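# Remove napkin from plate and lay it flat

## Task

Lift the napkin off the plate and lay it fully flat on the table surface; the plate must stay in its original spot.

## Robot and tools

Robot: two arms, left_arm (on the +y side) and right_arm, each ending in a five-finger hand (left is the mirror image of right). Cameras are cam_high (a fixed overview), cam_left_wrist and cam_right_wrist. All three images are 504x504. Image left and right do not match arm names.

Scene frame: the origin is at table-top height, halfway between the arms. +x points out over the table, +y toward left_arm, and +z up. Calibrated bases: left_arm at (+0.049, +0.444, 0) m, right_arm at (+0.056, -0.354, 0) m. Positions are in metres, orientations are quaternions (w,x,y,z), and velocities are in m/s and rad/s, all in the scene frame. Readings can be a few centimetres off.

Hand point: a spot 0.05 m in front of the palm and 0.15 m out from the wrist flange. Its local +z runs along the straight fingers, which reach about 0.06-0.07 m past it. Local +y points out of the palm. Local +x goes across the palm away from the thumb on the right hand, and toward the thumb on the left hand. A bracket on the little-finger side of the wrist sticks out and can strike things. With the fingers level, the wrist can hang below the hand point and touch the table first.

Row layout (used by execute_actions and move): 28 numbers, each in [-1, 1]. The first 14 are for the left arm: dx, dy, dz, rx, ry, rz, then thumb_turn, thumb_bend, index, middle, ring, little, force_limit, speed. The next 14 are for the right arm in the same order. Always send all 28, even when only one arm moves.
- dx..rz are offsets, not poses. They are measured from that arm's Hand target at the start of the action or move, along the scene axes. 1.0 means 0.6 m for dx, dy, dz, and 180 degrees for rx, ry, rz, which together form one rotation vector turning about the hand point. Every row in a list counts from that same start, not from the row before. Sending the same offset again moves the arm further. Six zeros re-requests the current Hand target. The controller limits each step's commanded orientation to within 32 degrees of the measured one.
- The six finger numbers are absolute targets: -1 is open/straight and +1 is closed/curled. thumb_turn +1 puts the thumb opposite the fingers. force_limit maps -1..+1 to about 0..10 N at the fingertip (0..15 N for the two thumb motors). speed rises from near zero at -1 to full speed at +0.48 and stays full above that. Use about -0.94 or lower for a gentle close.
- To leave a hand as it is, repeat the last eight hand numbers you sent, not its readings. If you have not sent any yet, use hand_measured, then hand_force_limit, then hand_speed. A grip with thumb and fingers suits objects about 0.035-0.065 m thick.

Tools:
- execute_actions(actions, cameras): actions is a list of actions. Each action is up to 15 rows, one per 1/30 s step, and the last row is held to fill 15 steps. Images come back if actions is empty or cameras names them ("all", a list of names, or []).
- move(target, speed, blend, stop_force, zero, blocking, cameras): target is one 28-number row or a list of up to 15 rows. All offsets are counted from the Hand targets at the start. It drives straight-line paths of the hand points. speed is m/s, 0.002-3.6, default 0.25; rotation is capped at twice that in rad/s. blend (m) rounds corners in a list. stop_force (N, 3-120) ends an arm's path when the wrist sensor feels that much push against the motion. zero (default true) re-zeroes the sensor first. blocking=false returns early and cannot be used with stop_force. The move lasts at most 10 s. The result adds a "move:" line: done, off_target, moving, held or fault, plus limits=paced or limits=held.
- wait(seconds 0-10, cameras); stop(cameras) brakes a running move.
- zoom_image(camera, region=[x0,y0,x1,y1]) in pixels, at most 504 each way, on the latest image.
- show_instructions(): reference images. zero_wrist_force(arm: left_arm or right_arm).
- finished_scene(scene: 1 or 2): ends the scene for good. Call it only once the napkin lies flat on the table and the plate is unmoved.

Results: end_effector_position, end_effector_quat_wxyz, velocities (left out when joints read "within noise"), and Hand target, which is your last clipped command and the base for your next offsets. The hand point often stops short of it; send the remaining distance as an offset. Also given: joint positions and torques, and Wrist force and torque along the hand's own axes, plus a peak line. hand_measured, hand_stopped_by (moving, target, force, stalled, fault) and hand_load_n list six values in motor order. A load near 0 after a grasp means it was lost. Calls that ran actions also list positions at some steps. The scene number appears at the end.

Cautions:
- Do not let the napkin or plate leave the table.
- Do not drop things, slam, or press hard. The arms are stiff, and going even slightly past a firm contact can trigger a fault. A fault stops the arm for 10 s; it is caused by contact torque at a joint limit (133 N m for the big joints, 24.9 N m for the wrist joints) or about 150 N of outside force. Approach the table slowly, with stop_force if needed. To stop pressing, command back past the contact, and leave stop_force out when lifting off.
- Keep the arms from touching each other. Do not close one hand on the other's fingers. The clearance check may hold a command back.
- Keep paths away from an arm's own base, since that can flip the shoulder.
- Motors heat up when holding loads or straining. Above 70 °C a MOTOR HOT line appears, and at 85 °C the arm is braked for 30-60 s.

Each tool is called after "Call:" as name(argument=value, ...) on one line, values as JSON.

Reference images:

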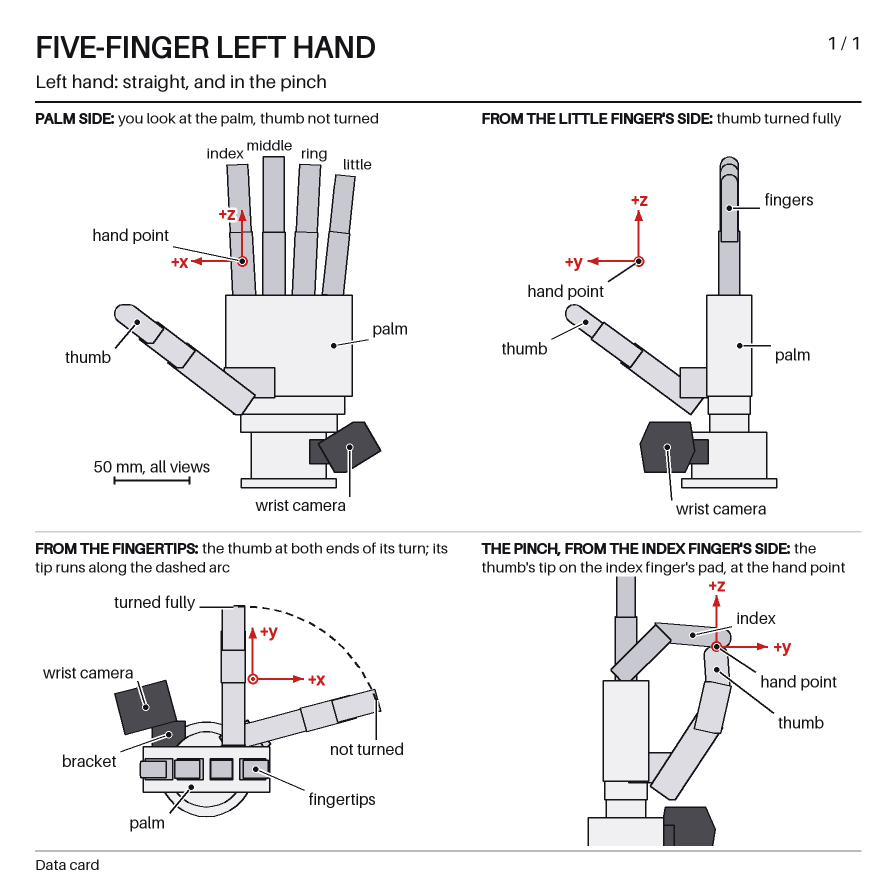

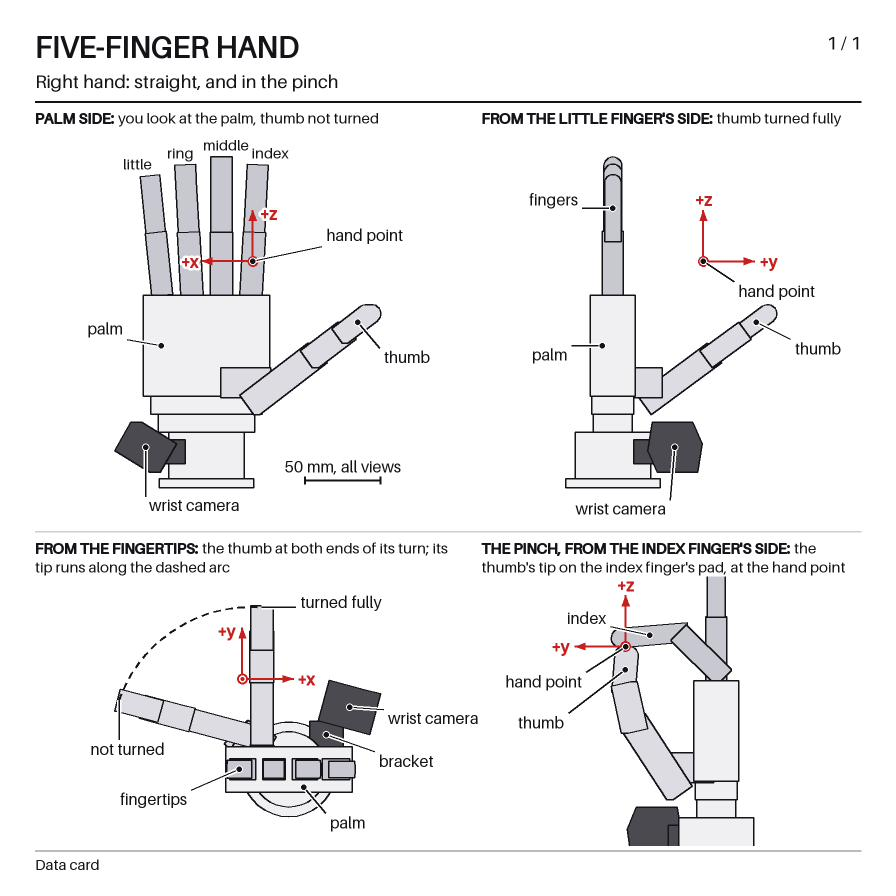

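## Session

Call:
execute_actions(actions=[])

Scene clock: 0.00 s.
left_arm: end_effector_position=(+0.4882, +0.4050, +0.2953) hand_measured=(-1.000, -1.000, -1.000, -1.000, -1.000, -1.000) hand_load_n=(+0.0, +0.0, +0.0, +0.0, +0.0, -0.5) hand_stopped_by=(target, target, target, target, target, target) hand_force_limit=0.00 hand_speed=-0.80 end_effector_quat_wxyz=(+0.583, +0.549, +0.563, -0.204) | right_arm: end_effector_position=(+0.6337, -0.5796, +0.1995) hand_measured=(-1.000, -1.000, -1.000, -1.000, -1.000, -1.000) hand_load_n=(+0.0, +0.0, +0.0, +0.0, +0.0, +0.0) hand_stopped_by=(target, target, target, target, target, target) hand_force_limit=0.00 hand_speed=-0.80 end_effector_quat_wxyz=(-0.378, +0.358, -0.538, +0.663)
Joint positions: left_arm=[4.129 -1.771 -2.283 1.395 -0.536 1.584] | right_arm=[-0.749 -1.494 2.248 -0.928 1.285 -3.161]
Joint velocities: within noise
Joint torques (N m): no reading
Wrist force (N): no reading
Wrist torque (N m): no reading
Wrist force, peak (N): no reading
Hand target: left_arm +0.4882, +0.4050, +0.2953; +0.583, +0.549, +0.563, -0.204 | right_arm +0.6337, -0.5796, +0.1995; -0.378, +0.358, -0.538, +0.663

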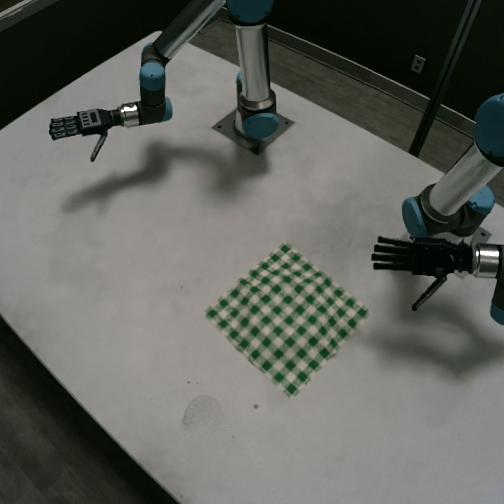

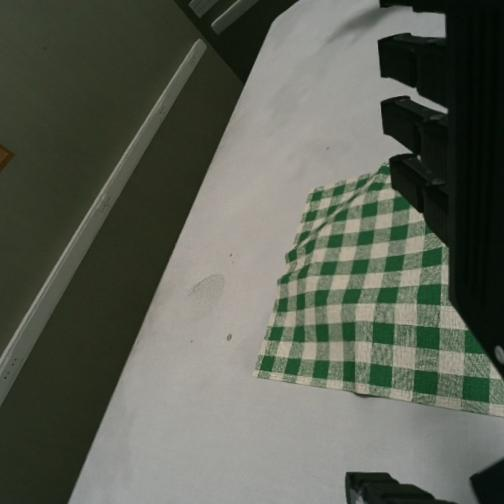

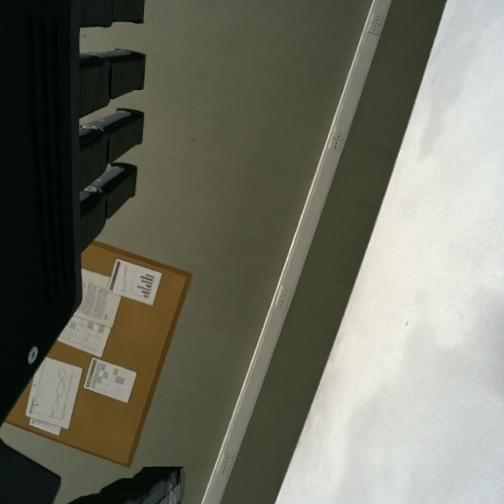

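Call:
zoom_image(camera="cam_high", region=[190, 230, 390, 410])

Call:
zoom_image(camera="cam_left_wrist", region=[230, 150, 504, 420])

Scaled by 2.520.

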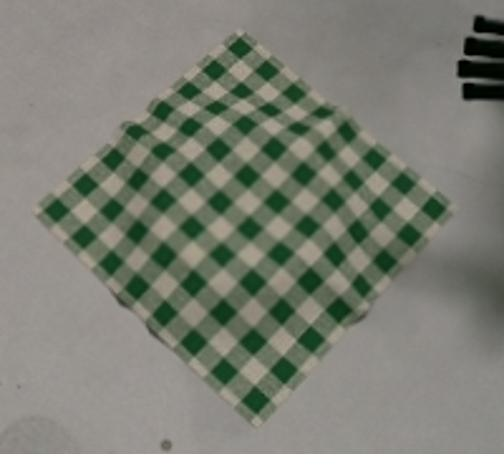

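Scaled by 1.839.

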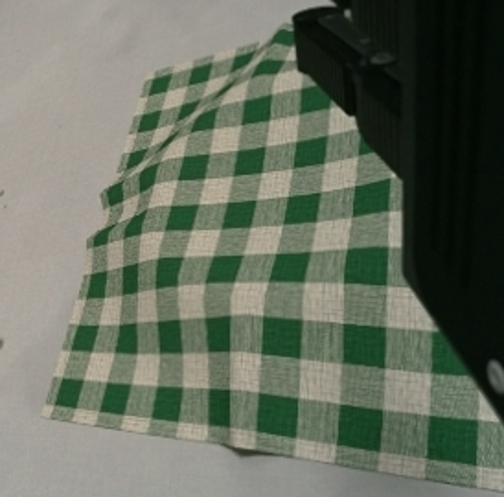

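Call:
move(target=[-0.08,-0.09,0.167,-0.482,0.4486,0.548,-1,-1,-1,-1,-1,-1,0,-0.8,-0.307,0.383,0.25,0.0916,0.2914,0.1297,-1,-1,-1,-1,-1,-1,0,-0.8], speed=0.4, cameras=["all"])

Scene clock: 142.63 s.
left_arm: end_effector_position=(+0.4402, +0.3510, +0.3955) hand_measured=(-1.000, -1.000, -1.000, -1.000, -1.000, -1.000) hand_load_n=(-0.5, +0.0, +0.0, +0.0, +0.0, +0.0) hand_stopped_by=(target, target, target, target, target, target) hand_force_limit=0.00 hand_speed=-0.80 end_effector_quat_wxyz=(-0.271, +0.652, -0.654, +0.271) | right_arm: end_effector_position=(+0.4495, -0.3498, +0.3494) hand_measured=(-1.000, -1.000, -1.000, -1.000, -1.000, -1.000) hand_load_n=(-0.5, +0.0, +0.0, +0.0, +0.0, +0.0) hand_stopped_by=(target, target, target, target, target, target) hand_force_limit=0.00 hand_speed=-0.80 end_effector_quat_wxyz=(-0.271, +0.653, -0.653, +0.271)
Joint positions: left_arm=[3.473 -1.386 -1.488 2.068 -1.366 -2.932] | right_arm=[-0.633 -1.779 1.644 1.028 1.135 -3.625]
Joint torques (N m): left_arm=[8.63 6.8 18.94 -1.76 1.2 -1.63] | right_arm=[-6.66 -25.89 -12.81 2 -1.95 1.64]
Wrist force (N): left_arm=[-1.3 0.2 1.0] | right_arm=[0.4 0.0 0.3]
Wrist torque (N m): left_arm=[-0.03 0.10 0.23] | right_arm=[0.14 -0.11 0.05]
Wrist force, peak (N): left_arm=[-1.6 -1.5 0.0] | right_arm=[0.7 0.5 0.6]
Hand target: left_arm +0.4402, +0.3510, +0.3955; -0.271, +0.653, -0.654, +0.271 | right_arm +0.4495, -0.3498, +0.3495; -0.271, +0.653, -0.653, +0.271
Off the commanded pose: left_arm 0.000 m, 0 deg | right_arm 0.000 m, 0 deg.
move: done

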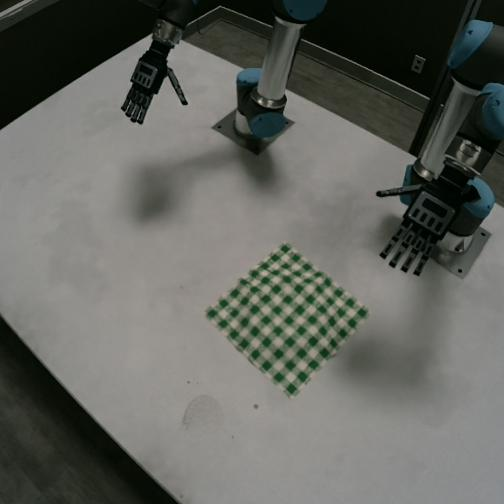

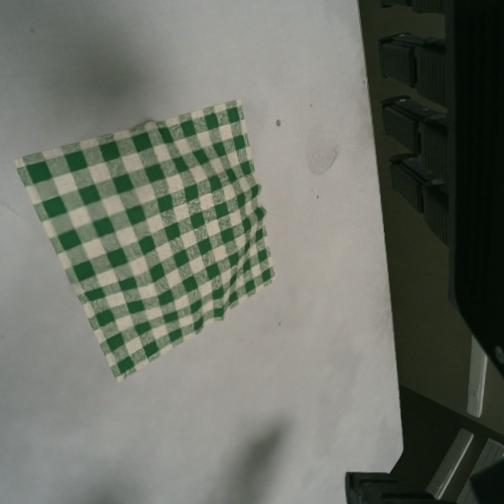

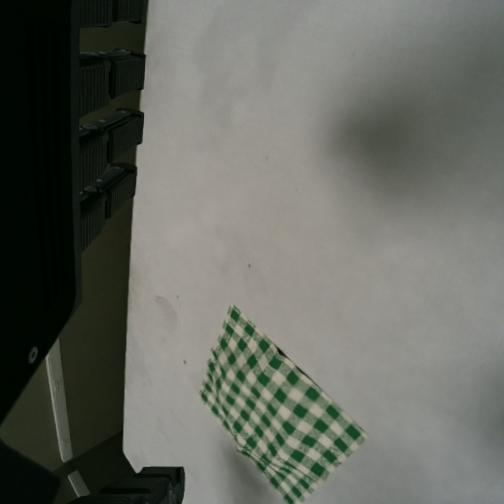

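Call:
move(target=[0,-0.17,-0.40,0,0,0,-1,-1,-1,-1,-1,-1,0,-0.8,0,0.17,-0.33,0,0,0,-1,-1,-1,-1,-1,-1,0,-0.8], speed=0.4, cameras=["all"])

Scene clock: 157.53 s.
left_arm: end_effector_position=(+0.4403, +0.2491, +0.1556) hand_measured=(-1.000, -1.000, -1.000, -1.000, -1.000, -1.000) hand_load_n=(+0.0, +0.0, +0.0, +0.0, +0.0, +0.0) hand_stopped_by=(target, target, target, target, target, target) hand_force_limit=0.00 hand_speed=-0.80 end_effector_quat_wxyz=(-0.271, +0.653, -0.654, +0.271) end_effector_velocity=(+0.001, +0.000, -0.001) end_effector_angular_velocity=(-0.002, -0.003, +0.003) | right_arm: end_effector_position=(+0.4495, -0.2478, +0.1516) hand_measured=(-1.000, -1.000, -1.000, -1.000, -1.000, -1.000) hand_load_n=(+0.0, +0.0, +0.0, +0.0, +0.0, +0.0) hand_stopped_by=(target, target, target, target, target, target) hand_force_limit=0.00 hand_speed=-0.80 end_effector_quat_wxyz=(-0.271, +0.653, -0.653, +0.271) end_effector_velocity=(+0.001, +0.000, -0.001) end_effector_angular_velocity=(-0.001, -0.004, +0.000)
Joint positions: left_arm=[3.066 -1.522 -1.989 2.724 -1.652 -3.223] | right_arm=[-0.225 -1.712 2.085 0.425 1.408 -3.307]
Joint velocities: left_arm=[-0.001 -0.003 -0.002 0.007 -0.001 -0.004] | right_arm=[0.002 0 0.002 -0.007 0.001 0.002]
Joint torques (N m): left_arm=[-5.27 9.93 9.31 0.93 -1.12 -1.15] | right_arm=[8.15 -14.87 -9.5 -0.66 0.99 1.3]
Wrist force (N): left_arm=[-1.7 0.4 1.0] | right_arm=[0.0 0.6 0.4]
Wrist torque (N m): left_arm=[-0.01 0.14 0.17] | right_arm=[0.23 -0.03 0.05]
Wrist force, peak (N): left_arm=[-1.0 2.1 2.6] | right_arm=[-0.7 1.7 1.6]
Hand target: left_arm +0.4402, +0.2490, +0.1555; -0.271, +0.653, -0.654, +0.271 | right_arm +0.4495, -0.2478, +0.1515; -0.271, +0.653, -0.653, +0.271
Off the commanded pose: left_arm 0.000 m, 0 deg | right_arm 0.000 m, 0 deg.
move: done

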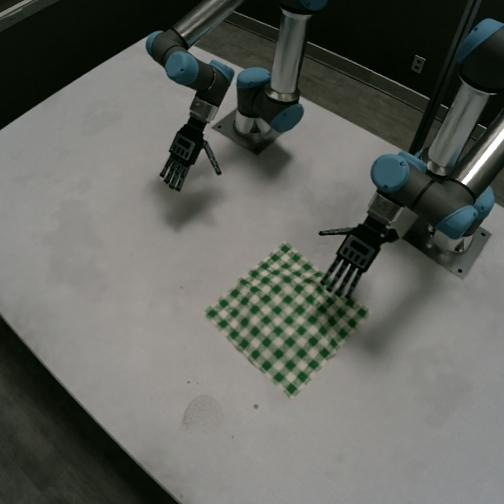

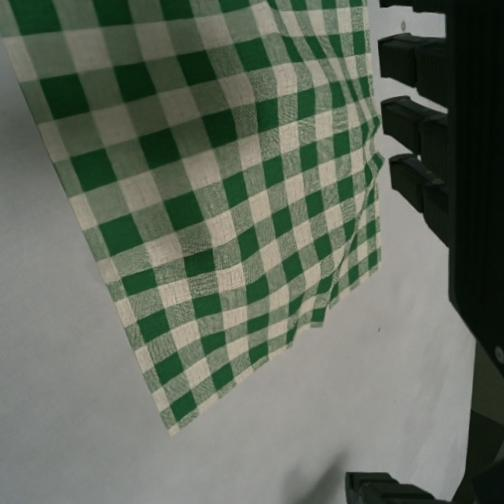

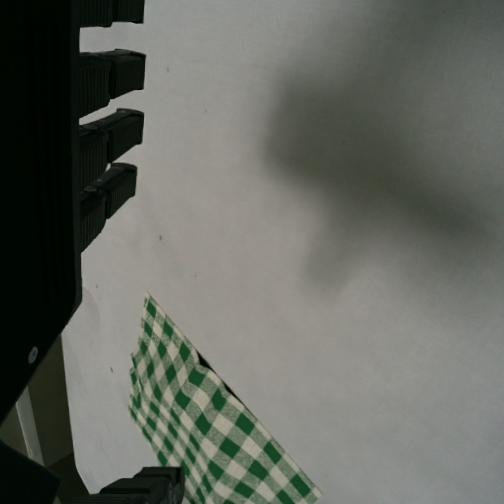

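Call:
zoom_image(camera="cam_high", region=[200, 190, 400, 390])

Call:
zoom_image(camera="cam_high", region=[100, 60, 300, 260])

Scaled by 2.520.

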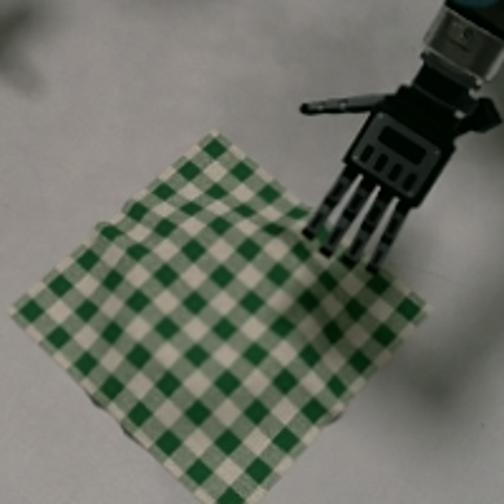

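Scaled by 2.520.

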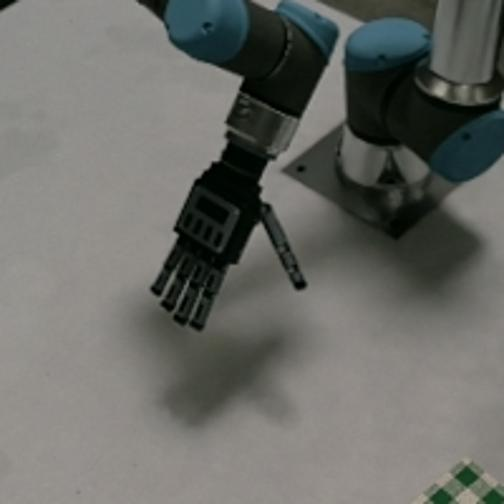

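Call:
move(target=[-0.15,0.2,0.25,0,0,0,-1,-1,-1,-1,-1,-1,0,-0.8,0.05,0.22,0.05,0,0,0,-1,-1,-1,-1,-1,-1,0,-0.8], speed=0.4, cameras=["all"])

Call:
zoom_image(camera="cam_right_wrist", region=[60, 180, 380, 500])

Scene clock: 220.73 s.
left_arm: end_effector_position=(+0.3502, +0.3691, +0.3055) hand_measured=(-1.000, -1.000, -1.000, -1.000, -1.000, -1.000) hand_load_n=(-0.5, +0.0, +0.0, -0.5, +0.0, +0.0) hand_stopped_by=(target, target, target, target, target, target) hand_force_limit=0.00 hand_speed=-0.80 end_effector_quat_wxyz=(-0.271, +0.653, -0.654, +0.271) | right_arm: end_effector_position=(+0.4795, -0.1158, +0.1815) hand_measured=(-1.000, -1.000, -1.000, -1.000, -1.000, -1.000) hand_load_n=(+0.0, +0.0, +0.0, +0.0, +0.0, +0.0) hand_stopped_by=(target, target, target, target, target, target) hand_force_limit=0.00 hand_speed=-0.80 end_effector_quat_wxyz=(-0.271, +0.653, -0.653, +0.271)
Joint positions: left_arm=[3.805 -1.076 -1.935 2.123 -1.145 -2.671] | right_arm=[0.247 -1.509 1.81 0.498 1.741 -2.97]
Joint torques (N m): left_arm=[8.83 -7.41 31.14 -2.44 2.22 1.57] | right_arm=[8.09 -21 -29.04 1.38 1.75 1.65]
Wrist force (N): left_arm=[-1.4 0.6 0.8] | right_arm=[0.5 0.8 0.2]
Wrist torque (N m): left_arm=[0.03 0.12 0.34] | right_arm=[0.27 -0.12 0.09]
Wrist force, peak (N): left_arm=[-3.0 -0.5 -0.9] | right_arm=[1.5 1.1 0.3]
Hand target: left_arm +0.3502, +0.3690, +0.3055; -0.271, +0.653, -0.654, +0.271 | right_arm +0.4795, -0.1158, +0.1815; -0.271, +0.653, -0.653, +0.271
Off the commanded pose: left_arm 0.000 m, 0 deg | right_arm 0.000 m, 0 deg.
move: done

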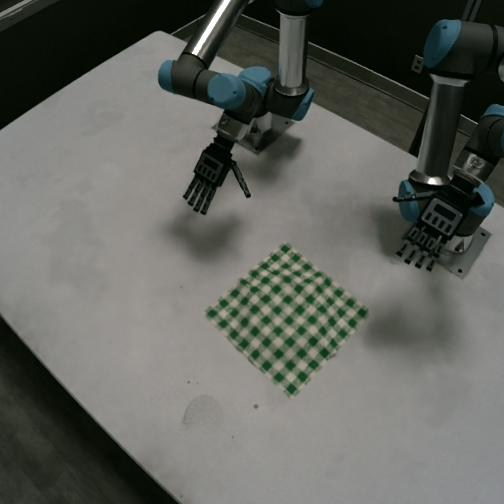

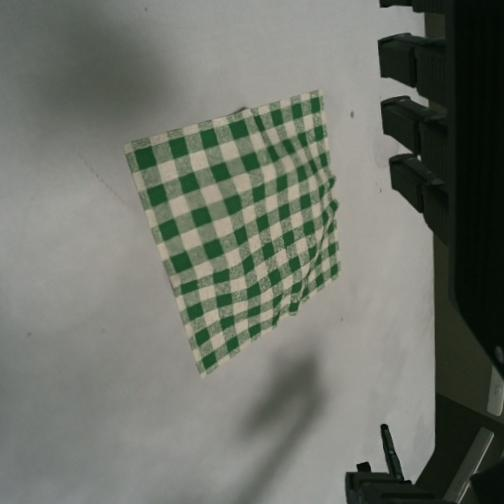

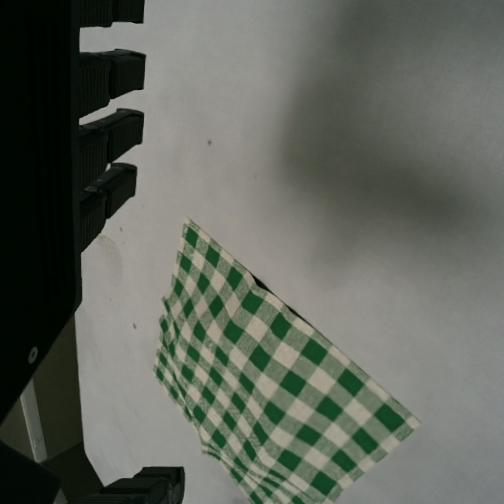

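Scaled by 1.575.

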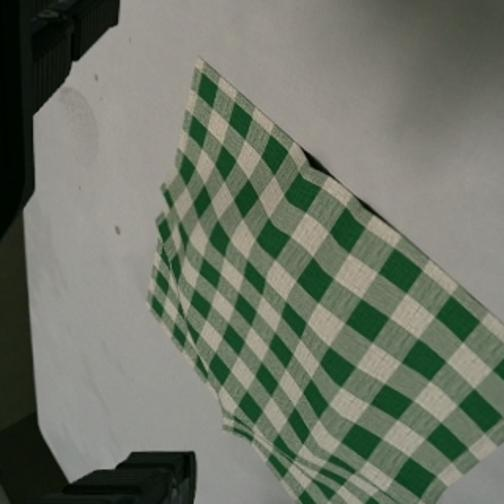

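Call:
move(target=[0,0,0,0,0,0,-1,-1,-1,-1,-1,-1,0,-0.8,0,0,-0.05,-0.0655,0.0655,0.4967,-1,-1,-1,-1,-1,-1,0,-0.8], speed=0.5, cameras=["all"])

Call:
zoom_image(camera="cam_high", region=[170, 180, 370, 380])

Scene clock: 252.40 s.
left_arm: end_effector_position=(+0.3502, +0.3691, +0.3055) hand_measured=(-1.000, -1.000, -1.000, -1.000, -1.000, -1.000) hand_load_n=(+0.0, +0.0, +0.0, +0.0, +0.0, +0.0) hand_stopped_by=(target, target, target, target, target, target) hand_force_limit=0.00 hand_speed=-0.80 end_effector_quat_wxyz=(-0.271, +0.653, -0.654, +0.271) | right_arm: end_effector_position=(+0.4795, -0.1157, +0.1514) hand_measured=(-1.000, -1.000, -1.000, -1.000, -1.000, -1.000) hand_load_n=(+0.0, +0.0, +0.0, +0.0, +0.0, +0.0) hand_stopped_by=(target, target, target, target, target, target) hand_force_limit=0.00 hand_speed=-0.80 end_effector_quat_wxyz=(-0.259, +0.966, +0.000, +0.001) end_effector_velocity=(-0.001, +0.000, +0.000) end_effector_angular_velocity=(+0.000, +0.001, +0.004)
Joint positions: left_arm=[3.806 -1.076 -1.935 2.123 -1.145 -2.671] | right_arm=[0.077 -1.091 1.449 1.171 1.048 -4.631]
Joint velocities: left_arm=[within noise] | right_arm=[0 -0.001 0.001 0.003 0 -0.005]
Joint torques (N m): left_arm=[7.91 -3.86 29.55 -2.51 1.63 1.43] | right_arm=[-9.17 -48.19 -13.64 3.73 -2.21 -2.19]
Wrist force (N): left_arm=[-1.6 0.2 0.8] | right_arm=[0.4 0.7 0.0]
Wrist torque (N m): left_arm=[-0.03 0.14 0.32] | right_arm=[0.30 -0.11 -0.04]
Wrist force, peak (N): left_arm=[-2.0 0.2 0.8] | right_arm=[0.6 1.1 0.2]
Hand target: left_arm +0.3502, +0.3690, +0.3055; -0.271, +0.653, -0.654, +0.271 | right_arm +0.4795, -0.1158, +0.1515; -0.259, +0.966, +0.000, +0.001
Off the commanded pose: left_arm 0.000 m, 0 deg | right_arm 0.000 m, 0 deg.
move: done

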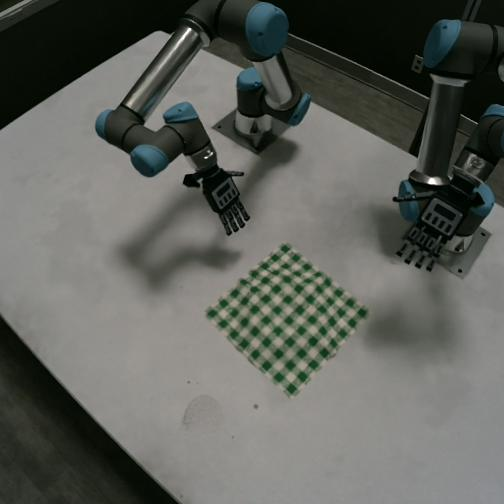

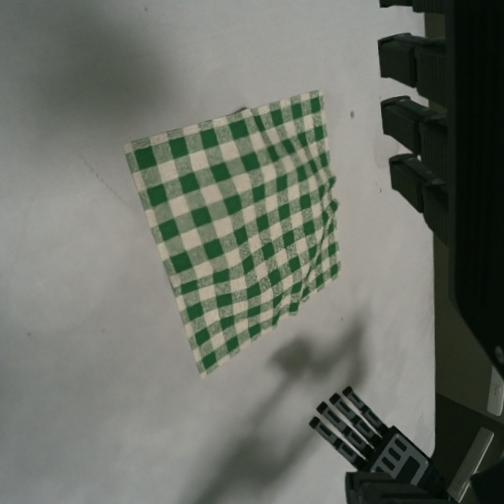

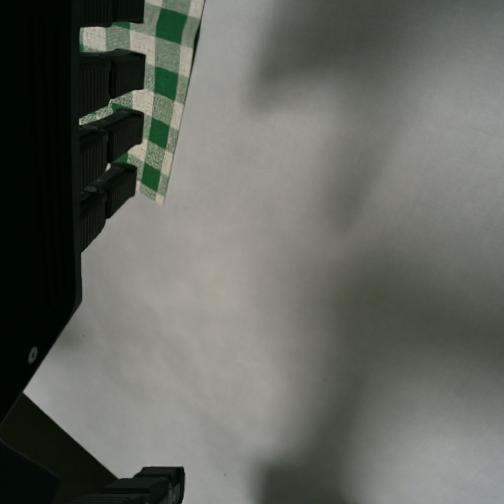

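Scaled by 2.520.

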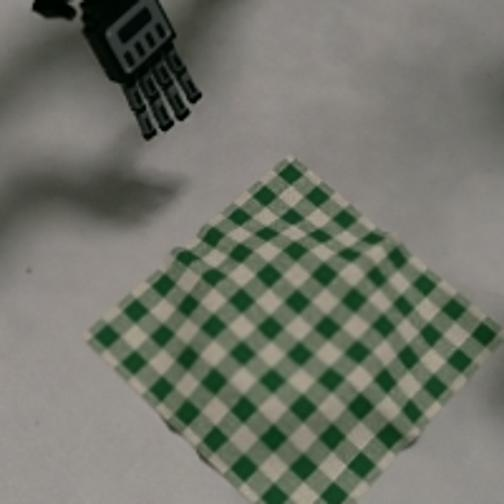

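Call:
move(target=[0,-0.1,0,0.0655,0.0657,-0.4963,-1,-1,-1,-1,-1,-1,0,-0.8,-0.099,0.198,-0.1275,0,0,0,-1,-1,-1,-1,-1,-1,0,-0.8], speed=0.4, cameras=["all"])

Call:
zoom_image(camera="cam_high", region=[170, 180, 370, 380])

Scene clock: 299.97 s.
left_arm: end_effector_position=(+0.3502, +0.3091, +0.3055) hand_measured=(-1.000, -1.000, -1.000, -1.000, -1.000, -1.000) hand_load_n=(+0.0, +0.0, +0.0, +0.0, +0.0, +0.0) hand_stopped_by=(target, target, target, target, target, target) hand_force_limit=0.00 hand_speed=-0.80 end_effector_quat_wxyz=(+0.000, +0.000, +0.966, -0.259) | right_arm: end_effector_position=(+0.4200, +0.0030, +0.0748) hand_measured=(-1.000, -1.000, -1.000, -1.000, -1.000, -1.000) hand_load_n=(+0.0, +0.0, +0.0, +0.0, +0.0, +0.0) hand_stopped_by=(target, target, target, target, target, target) hand_force_limit=0.00 hand_speed=-0.80 end_effector_quat_wxyz=(-0.259, +0.966, +0.000, +0.001)
Joint positions: left_arm=[3.404 -1.618 -1.644 1.566 -1.061 -1.318] | right_arm=[0.354 -1.028 1.521 0.883 1.081 -4.316]
Joint torques (N m): left_arm=[-4.94 15.02 9.71 -2.97 0.93 1.29] | right_arm=[-5.94 -57.89 -24.39 2.77 -2.01 -1.17]
Wrist force (N): left_arm=[-1.0 0.7 0.5] | right_arm=[0.5 0.4 -0.6]
Wrist torque (N m): left_arm=[0.11 -0.02 0.34] | right_arm=[0.29 -0.07 0.01]
Wrist force, peak (N): left_arm=[-1.9 0.7 1.1] | right_arm=[0.8 1.0 -0.6]
Hand target: left_arm +0.3502, +0.3090, +0.3055; +0.000, +0.000, +0.966, -0.259 | right_arm +0.4201, +0.0030, +0.0750; -0.259, +0.966, +0.000, +0.001
Off the commanded pose: left_arm 0.000 m, 0 deg | right_arm 0.000 m, 0 deg.
move: done

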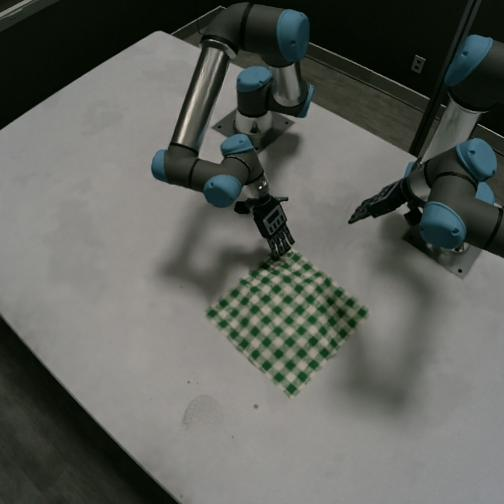

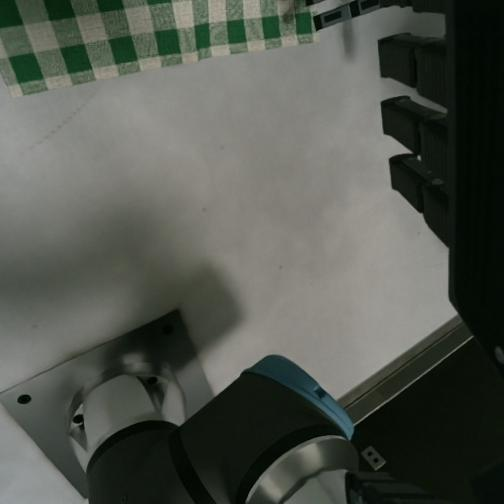

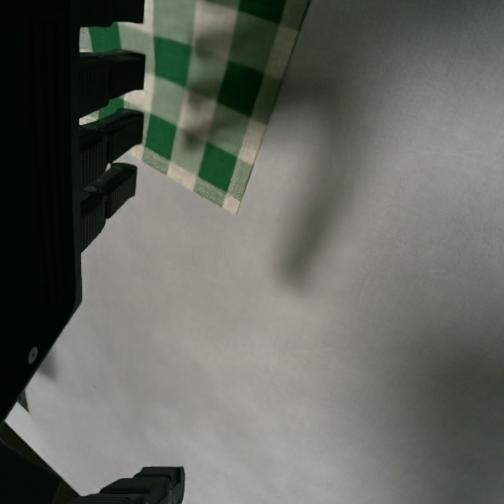

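Scaled by 2.520.

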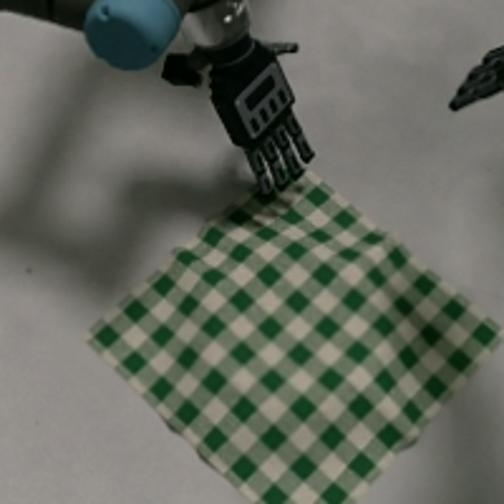

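Call:
move(target=[0,0,0,0,0,0,-1,-1,-1,-1,-1,-1,0,-0.8,0.01,0.01,-0.11,0,0,0,-1,-1,-1,-1,-1,-1,0,-0.8], speed=0.04, stop_force=4, cameras=["cam_high","cam_right_wrist"])

Scene clock: 309.03 s.
left_arm: end_effector_position=(+0.3502, +0.3090, +0.3055) hand_measured=(-1.000, -1.000, -1.000, -1.000, -1.000, -1.000) hand_load_n=(+0.0, +0.0, +0.0, +0.0, +0.0, +0.0) hand_stopped_by=(target, target, target, target, target, target) hand_force_limit=0.00 hand_speed=-0.80 end_effector_quat_wxyz=(+0.000, +0.000, +0.966, -0.259) | right_arm: end_effector_position=(+0.4239, +0.0068, +0.0328) hand_measured=(-1.000, -1.000, -1.000, -1.000, -1.000, -1.000) hand_load_n=(+0.0, +0.0, +0.0, +0.0, +0.0, +0.0) hand_stopped_by=(target, target, target, target, target, target) hand_force_limit=0.00 hand_speed=-0.80 end_effector_quat_wxyz=(-0.259, +0.966, +0.000, +0.001)
Joint positions: left_arm=[3.403 -1.618 -1.644 1.566 -1.061 -1.318] | right_arm=[0.358 -0.967 1.542 0.798 1.082 -4.311]
Joint torques (N m): left_arm=[-5.65 14.94 9.01 -3.33 -0.49 0.82] | right_arm=[-6.83 -55.6 -23.22 0.08 -0.91 -1.74]
Wrist force (N): left_arm=[-1.1 1.0 0.8] | right_arm=[0.7 0.0 -3.6]
Wrist torque (N m): left_arm=[0.14 0.01 0.30] | right_arm=[0.64 0.05 -0.02]
Wrist force, peak (N): left_arm=[-1.9 0.8 1.0] | right_arm=[-0.4 -12.1 -52.3]
Hand target: left_arm +0.3502, +0.3090, +0.3055; +0.000, +0.000, +0.966, -0.259 | right_arm +0.4239, +0.0068, +0.0328; -0.259, +0.966, +0.000, +0.001 (not the last commanded pose)
Off the commanded pose: left_arm 0.000 m, 0 deg | right_arm 0.024 m, 0 deg.
move: contact (right_arm)
Images, in order (width x height): cam_high 504x504, cam_right_wrist 504x504.

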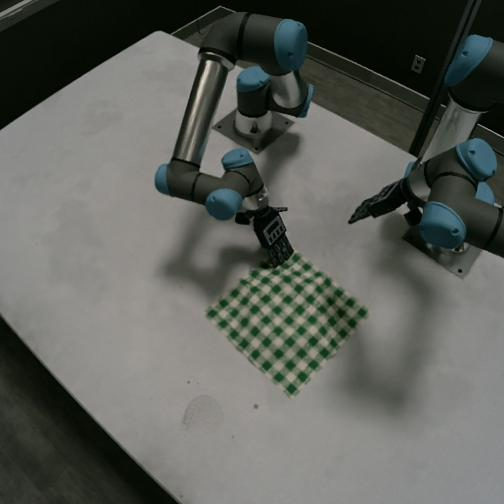

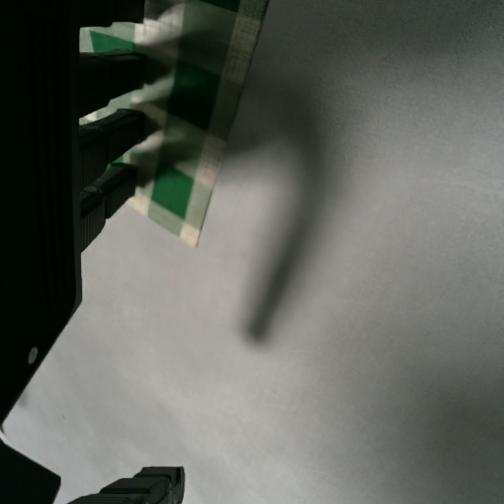

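Call:
move(target=[0,0,0,0,0,0,-1,-1,-1,-1,-1,-1,0,-0.8,0,-0.04,-0.0005,0,0,0,-1,-1,-1,-1,-1,-1,0,-0.8], speed=0.05, cameras=["cam_high","cam_right_wrist"])

Call:
zoom_image(camera="cam_high", region=[170, 180, 370, 380])

Scene clock: 317.60 s.
left_arm: end_effector_position=(+0.3502, +0.3090, +0.3055) hand_measured=(-1.000, -1.000, -1.000, -1.000, -1.000, -1.000) hand_load_n=(+0.0, +0.0, +0.0, +0.0, +0.0, +0.0) hand_stopped_by=(target, target, target, target, target, target) hand_force_limit=0.00 hand_speed=-0.80 end_effector_quat_wxyz=(+0.000, +0.000, +0.966, -0.259) | right_arm: end_effector_position=(+0.4239, -0.0172, +0.0326) hand_measured=(-1.000, -1.000, -1.000, -1.000, -1.000, -1.000) hand_load_n=(+0.0, +0.0, +0.0, +0.5, +0.0, +0.0) hand_stopped_by=(target, target, target, target, target, target) hand_force_limit=0.00 hand_speed=-0.80 end_effector_quat_wxyz=(-0.259, +0.966, +0.000, +0.001)
Joint positions: left_arm=[3.403 -1.618 -1.644 1.566 -1.061 -1.318] | right_arm=[0.309 -0.991 1.591 0.798 1.073 -4.365]
Joint torques (N m): left_arm=[-4.12 17.64 8.94 -2.39 -0.12 0.05] | right_arm=[6.81 -28.31 -21.56 3 1.1 1.45]
Wrist force (N): left_arm=[-1.1 1.0 0.6] | right_arm=[-0.3 -0.2 -4.2]
Wrist torque (N m): left_arm=[0.14 0.00 0.30] | right_arm=[0.65 0.02 -0.06]
Wrist force, peak (N): left_arm=[-1.5 1.0 1.1] | right_arm=[0.1 -4.1 -5.6]
Hand target: left_arm +0.3502, +0.3090, +0.3055; +0.000, +0.000, +0.966, -0.259 | right_arm +0.4239, -0.0172, +0.0325; -0.259, +0.966, +0.000, +0.001
Off the commanded pose: left_arm 0.000 m, 0 deg | right_arm 0.000 m, 0 deg.
move: done
Images, in order (width x height): cam_high 504x504, cam_right_wrist 504x504.

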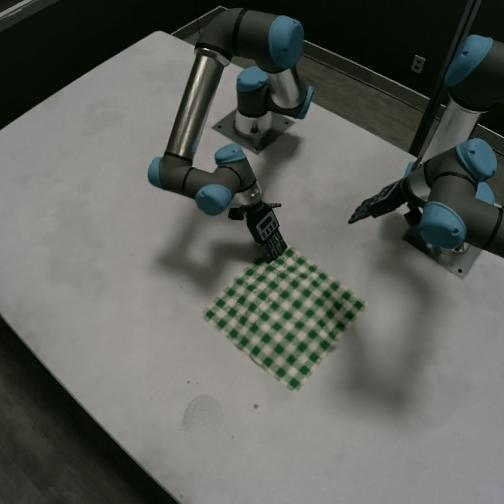

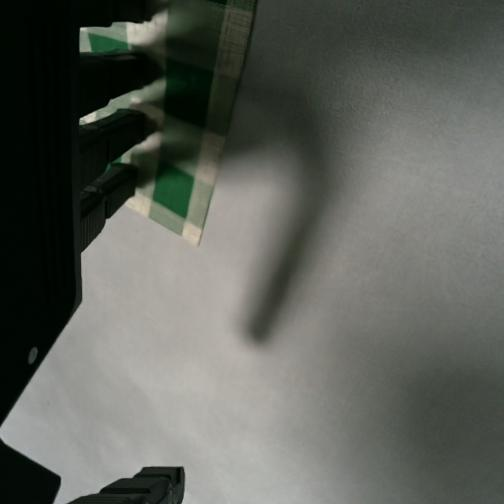

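Scaled by 2.520.

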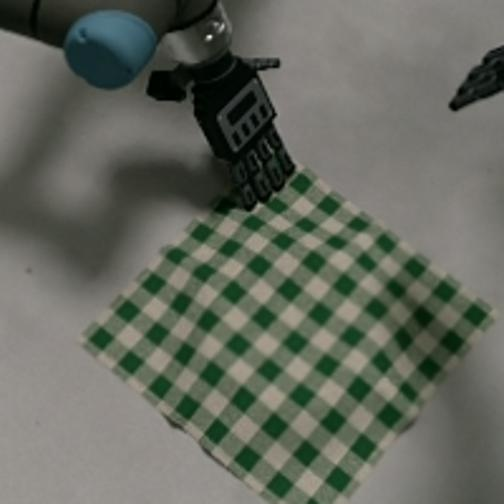

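Call:
move(target=[[0,0,0,0,0,0,-1,-1,-1,-1,-1,-1,0,-0.8,0,0.0,0.09,0,0,0,-1,-1,-1,-1,-1,-1,0,-0.8],[0.06,-0.1,-0.1,0,0,0,-1,-1,-1,-1,-1,-1,0,-0.8,0.31,0.042,0.09,0,0,0,-1,-1,-1,-1,-1,-1,0,-0.8],[0.117,-0.287,-0.3425,0,0,0,-1,-1,-1,-1,-1,-1,0,-0.8,0.31,0.042,0.05,0,0,0,-1,-1,-1,-1,-1,-1,0,-0.8]], speed=0.2, blend=0.02, cameras=["all"])

Call:
zoom_image(camera="cam_high", region=[170, 180, 370, 380])

Scene clock: 342.90 s.
left_arm: end_effector_position=(+0.4204, +0.1369, +0.1001) hand_measured=(-1.000, -1.000, -1.000, -1.000, -1.000, -1.000) hand_load_n=(-0.5, +0.0, +0.0, +0.0, +0.0, +0.0) hand_stopped_by=(target, target, target, target, target, target) hand_force_limit=0.00 hand_speed=-0.80 end_effector_quat_wxyz=(+0.000, +0.000, +0.966, -0.259) | right_arm: end_effector_position=(+0.6098, +0.0080, +0.0624) hand_measured=(-1.000, -1.000, -1.000, -1.000, -1.000, -1.000) hand_load_n=(+0.0, +0.0, +0.0, +0.0, +0.0, +0.0) hand_stopped_by=(target, target, target, target, target, target) hand_force_limit=0.00 hand_speed=-0.80 end_effector_quat_wxyz=(-0.259, +0.966, +0.000, +0.001)
Joint positions: left_arm=[2.946 -2.051 -1.566 2.18 -1.063 -1.843] | right_arm=[0.261 -0.595 0.794 1.227 1.065 -4.42]
Joint torques (N m): left_arm=[-5.51 29.65 7.27 -0.81 2.14 -1.1] | right_arm=[8.83 -68.88 -26.22 3.49 0.27 1.54]
Wrist force (N): left_arm=[-1.2 0.9 0.9] | right_arm=[0.5 0.7 -0.2]
Wrist torque (N m): left_arm=[0.10 0.06 0.13] | right_arm=[0.28 -0.10 0.06]
Wrist force, peak (N): left_arm=[-1.6 0.6 2.3] | right_arm=[-0.2 -1.5 -7.7]
Hand target: left_arm +0.4204, +0.1368, +0.1000; +0.000, +0.000, +0.966, -0.259 | right_arm +0.6099, +0.0080, +0.0625; -0.259, +0.966, +0.000, +0.001
Off the commanded pose: left_arm 0.000 m, 0 deg | right_arm 0.000 m, 0 deg.
move: done

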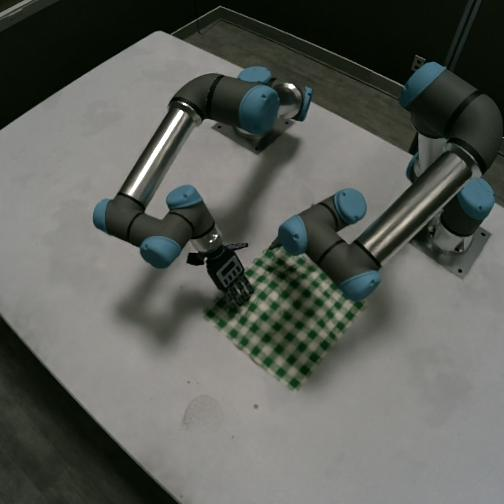

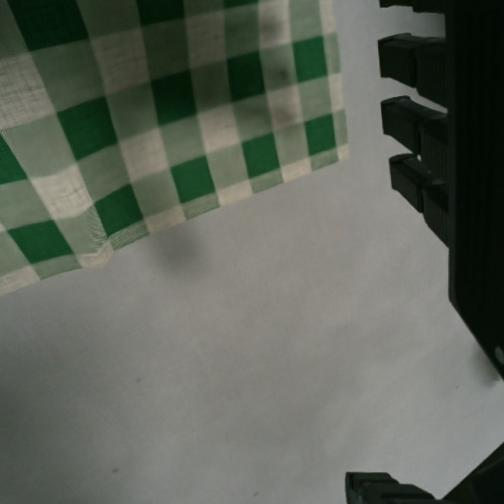

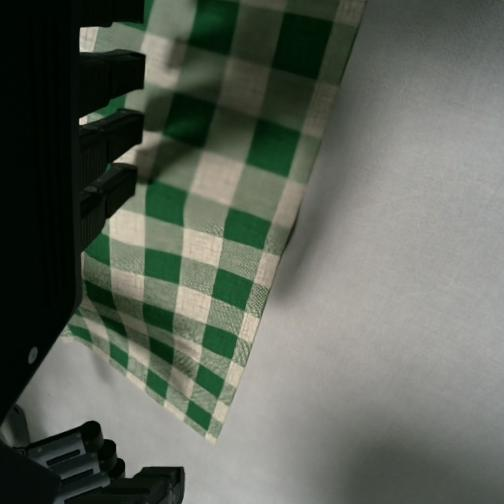

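Scaled by 2.520.

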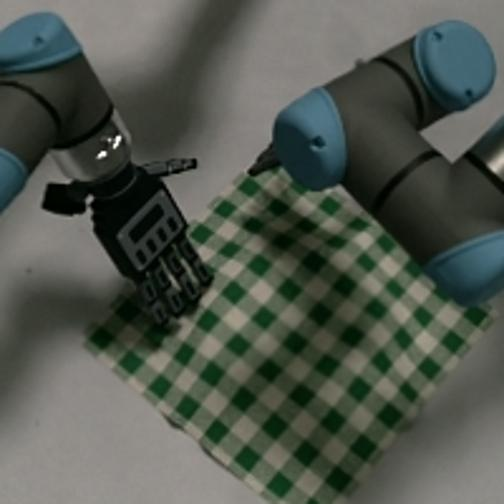

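Call:
move(target=[0.008,0.033,-0.08,0,0,0,-1,-1,-1,-1,-1,-1,0,-0.8,0.042,0,-0.02,0,0,0,-1,-1,-1,-1,-1,-1,0,-0.8], speed=0.1, cameras=["all"])

Call:
zoom_image(camera="cam_high", region=[170, 180, 370, 380])

Scene clock: 366.20 s.
left_arm: end_effector_position=(+0.4251, +0.1566, +0.0520) hand_measured=(-1.000, -1.000, -1.000, -1.000, -1.000, -1.000) hand_load_n=(+0.0, +0.0, +0.0, -0.5, +0.0, +0.0) hand_stopped_by=(target, target, target, target, target, target) hand_force_limit=0.00 hand_speed=-0.80 end_effector_quat_wxyz=(+0.000, +0.000, +0.966, -0.259) | right_arm: end_effector_position=(+0.6351, +0.0080, +0.0504) hand_measured=(-1.000, -1.000, -1.000, -1.000, -1.000, -1.000) hand_load_n=(-0.5, +0.0, +0.0, +0.0, +0.0, +0.0) hand_stopped_by=(target, target, target, target, target, target) hand_force_limit=0.00 hand_speed=-0.80 end_effector_quat_wxyz=(-0.259, +0.966, +0.000, +0.001)
Joint positions: left_arm=[2.992 -2.1 -1.635 2.274 -1.057 -1.791] | right_arm=[0.251 -0.506 0.654 1.283 1.064 -4.431]
Joint torques (N m): left_arm=[-2.11 35.42 26.4 -1.72 -0.17 -0.5] | right_arm=[7.23 -73.19 -21.66 0.7 -0.27 1.46]
Wrist force (N): left_arm=[-1.3 0.7 0.6] | right_arm=[0.0 0.9 0.3]
Wrist torque (N m): left_arm=[0.06 0.06 0.33] | right_arm=[0.29 -0.03 0.03]
Wrist force, peak (N): left_arm=[-1.1 1.4 1.3] | right_arm=[0.9 1.2 0.4]
Hand target: left_arm +0.4252, +0.1566, +0.0520; +0.000, +0.000, +0.966, -0.259 | right_arm +0.6351, +0.0080, +0.0505; -0.259, +0.966, +0.000, +0.001
Off the commanded pose: left_arm 0.000 m, 0 deg | right_arm 0.000 m, 0 deg.
move: done

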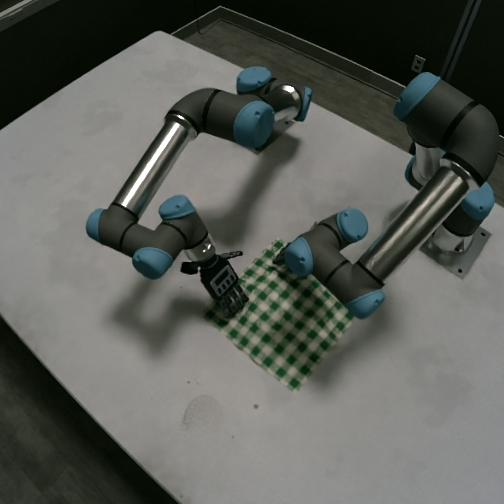

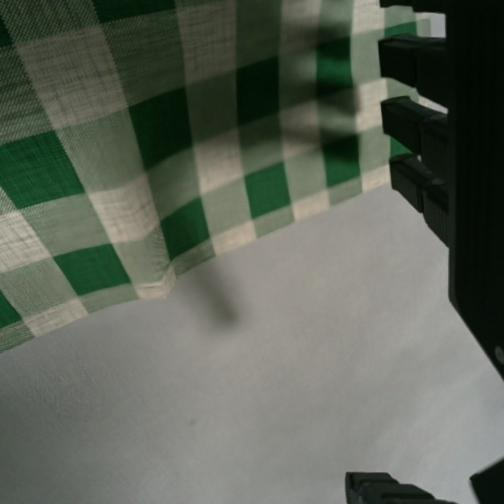

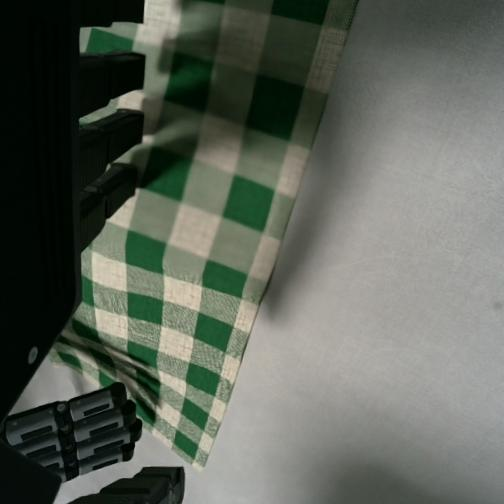

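Scaled by 2.520.

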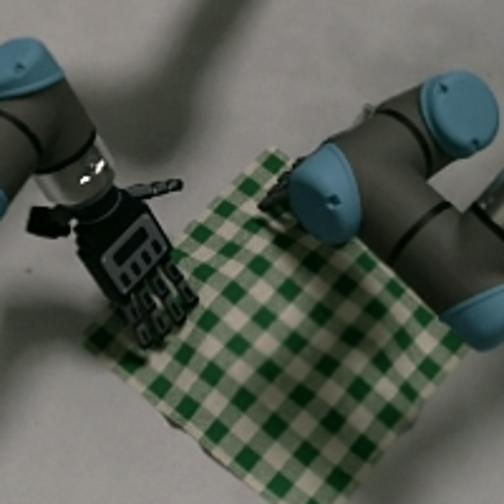

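Call:
move(target=[0.025,0,-0.05,0,0,0,-1,-1,-1,-1,-1,-1,0,-0.8,0,0,-0.05,0,0,0,-1,-1,-1,-1,-1,-1,0,-0.8], speed=0.01, stop_force=3, cameras=["all"])

Scene clock: 383.33 s.
left_arm: end_effector_position=(+0.4352, +0.1567, +0.0320) hand_measured=(-1.000, -1.000, -1.000, -1.000, -1.000, -1.000) hand_load_n=(+0.0, +0.0, +0.0, +0.0, +0.0, +0.0) hand_stopped_by=(target, target, target, target, target, target) hand_force_limit=0.00 hand_speed=-0.80 end_effector_quat_wxyz=(+0.000, +0.000, +0.966, -0.259) | right_arm: end_effector_position=(+0.6351, +0.0080, +0.0336) hand_measured=(-1.000, -1.000, -1.000, -1.000, -1.000, -1.000) hand_load_n=(+0.0, +0.0, +0.0, +0.5, +0.0, +0.0) hand_stopped_by=(target, target, target, target, target, target) hand_force_limit=0.00 hand_speed=-0.80 end_effector_quat_wxyz=(-0.259, +0.966, +0.000, +0.001)
Joint positions: left_arm=[2.996 -2.146 -1.622 2.304 -1.057 -1.786] | right_arm=[0.251 -0.496 0.677 1.25 1.064 -4.431]
Joint torques (N m): left_arm=[-5.77 43.42 4.85 -3.49 -1.08 -1.17] | right_arm=[8.08 -74.99 -26.37 3.1 0.58 0.83]
Wrist force (N): left_arm=[-1.6 -1.4 -1.7] | right_arm=[0.5 -1.0 -3.9]
Wrist torque (N m): left_arm=[0.22 0.06 0.19] | right_arm=[0.55 0.00 0.02]
Wrist force, peak (N): left_arm=[0.7 -2.8 -8.0] | right_arm=[0.5 -2.7 -8.3]
Hand target: left_arm +0.4352, +0.1566, +0.0320; +0.000, +0.000, +0.966, -0.259 (not the last commanded pose) | right_arm +0.6351, +0.0080, +0.0336; -0.259, +0.966, +0.000, +0.001 (not the last commanded pose)
Off the commanded pose: left_arm 0.011 m, 0 deg | right_arm 0.013 m, 0 deg.
move: contact (left_arm, right_arm)

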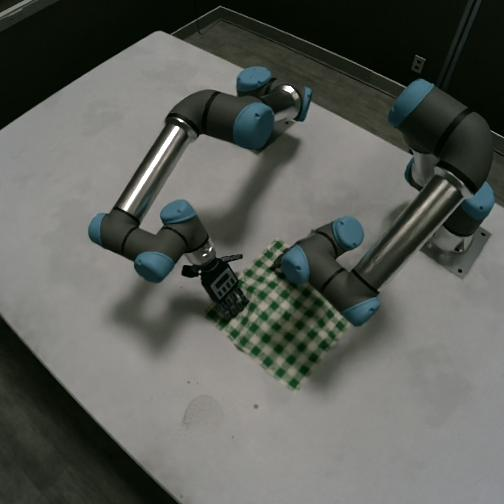

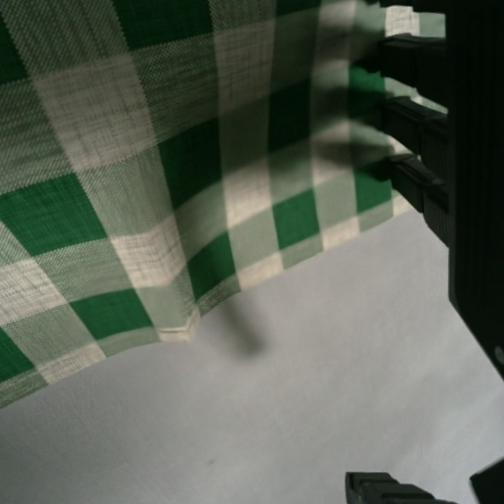

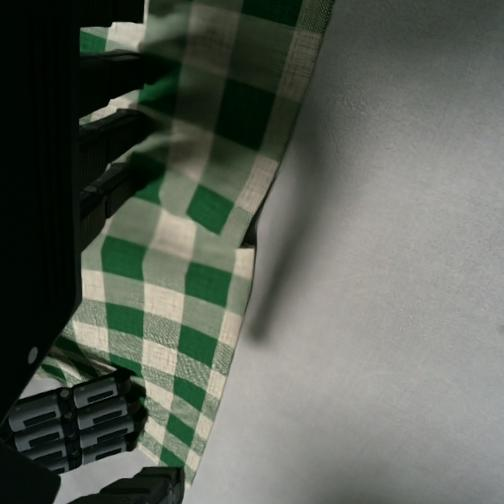

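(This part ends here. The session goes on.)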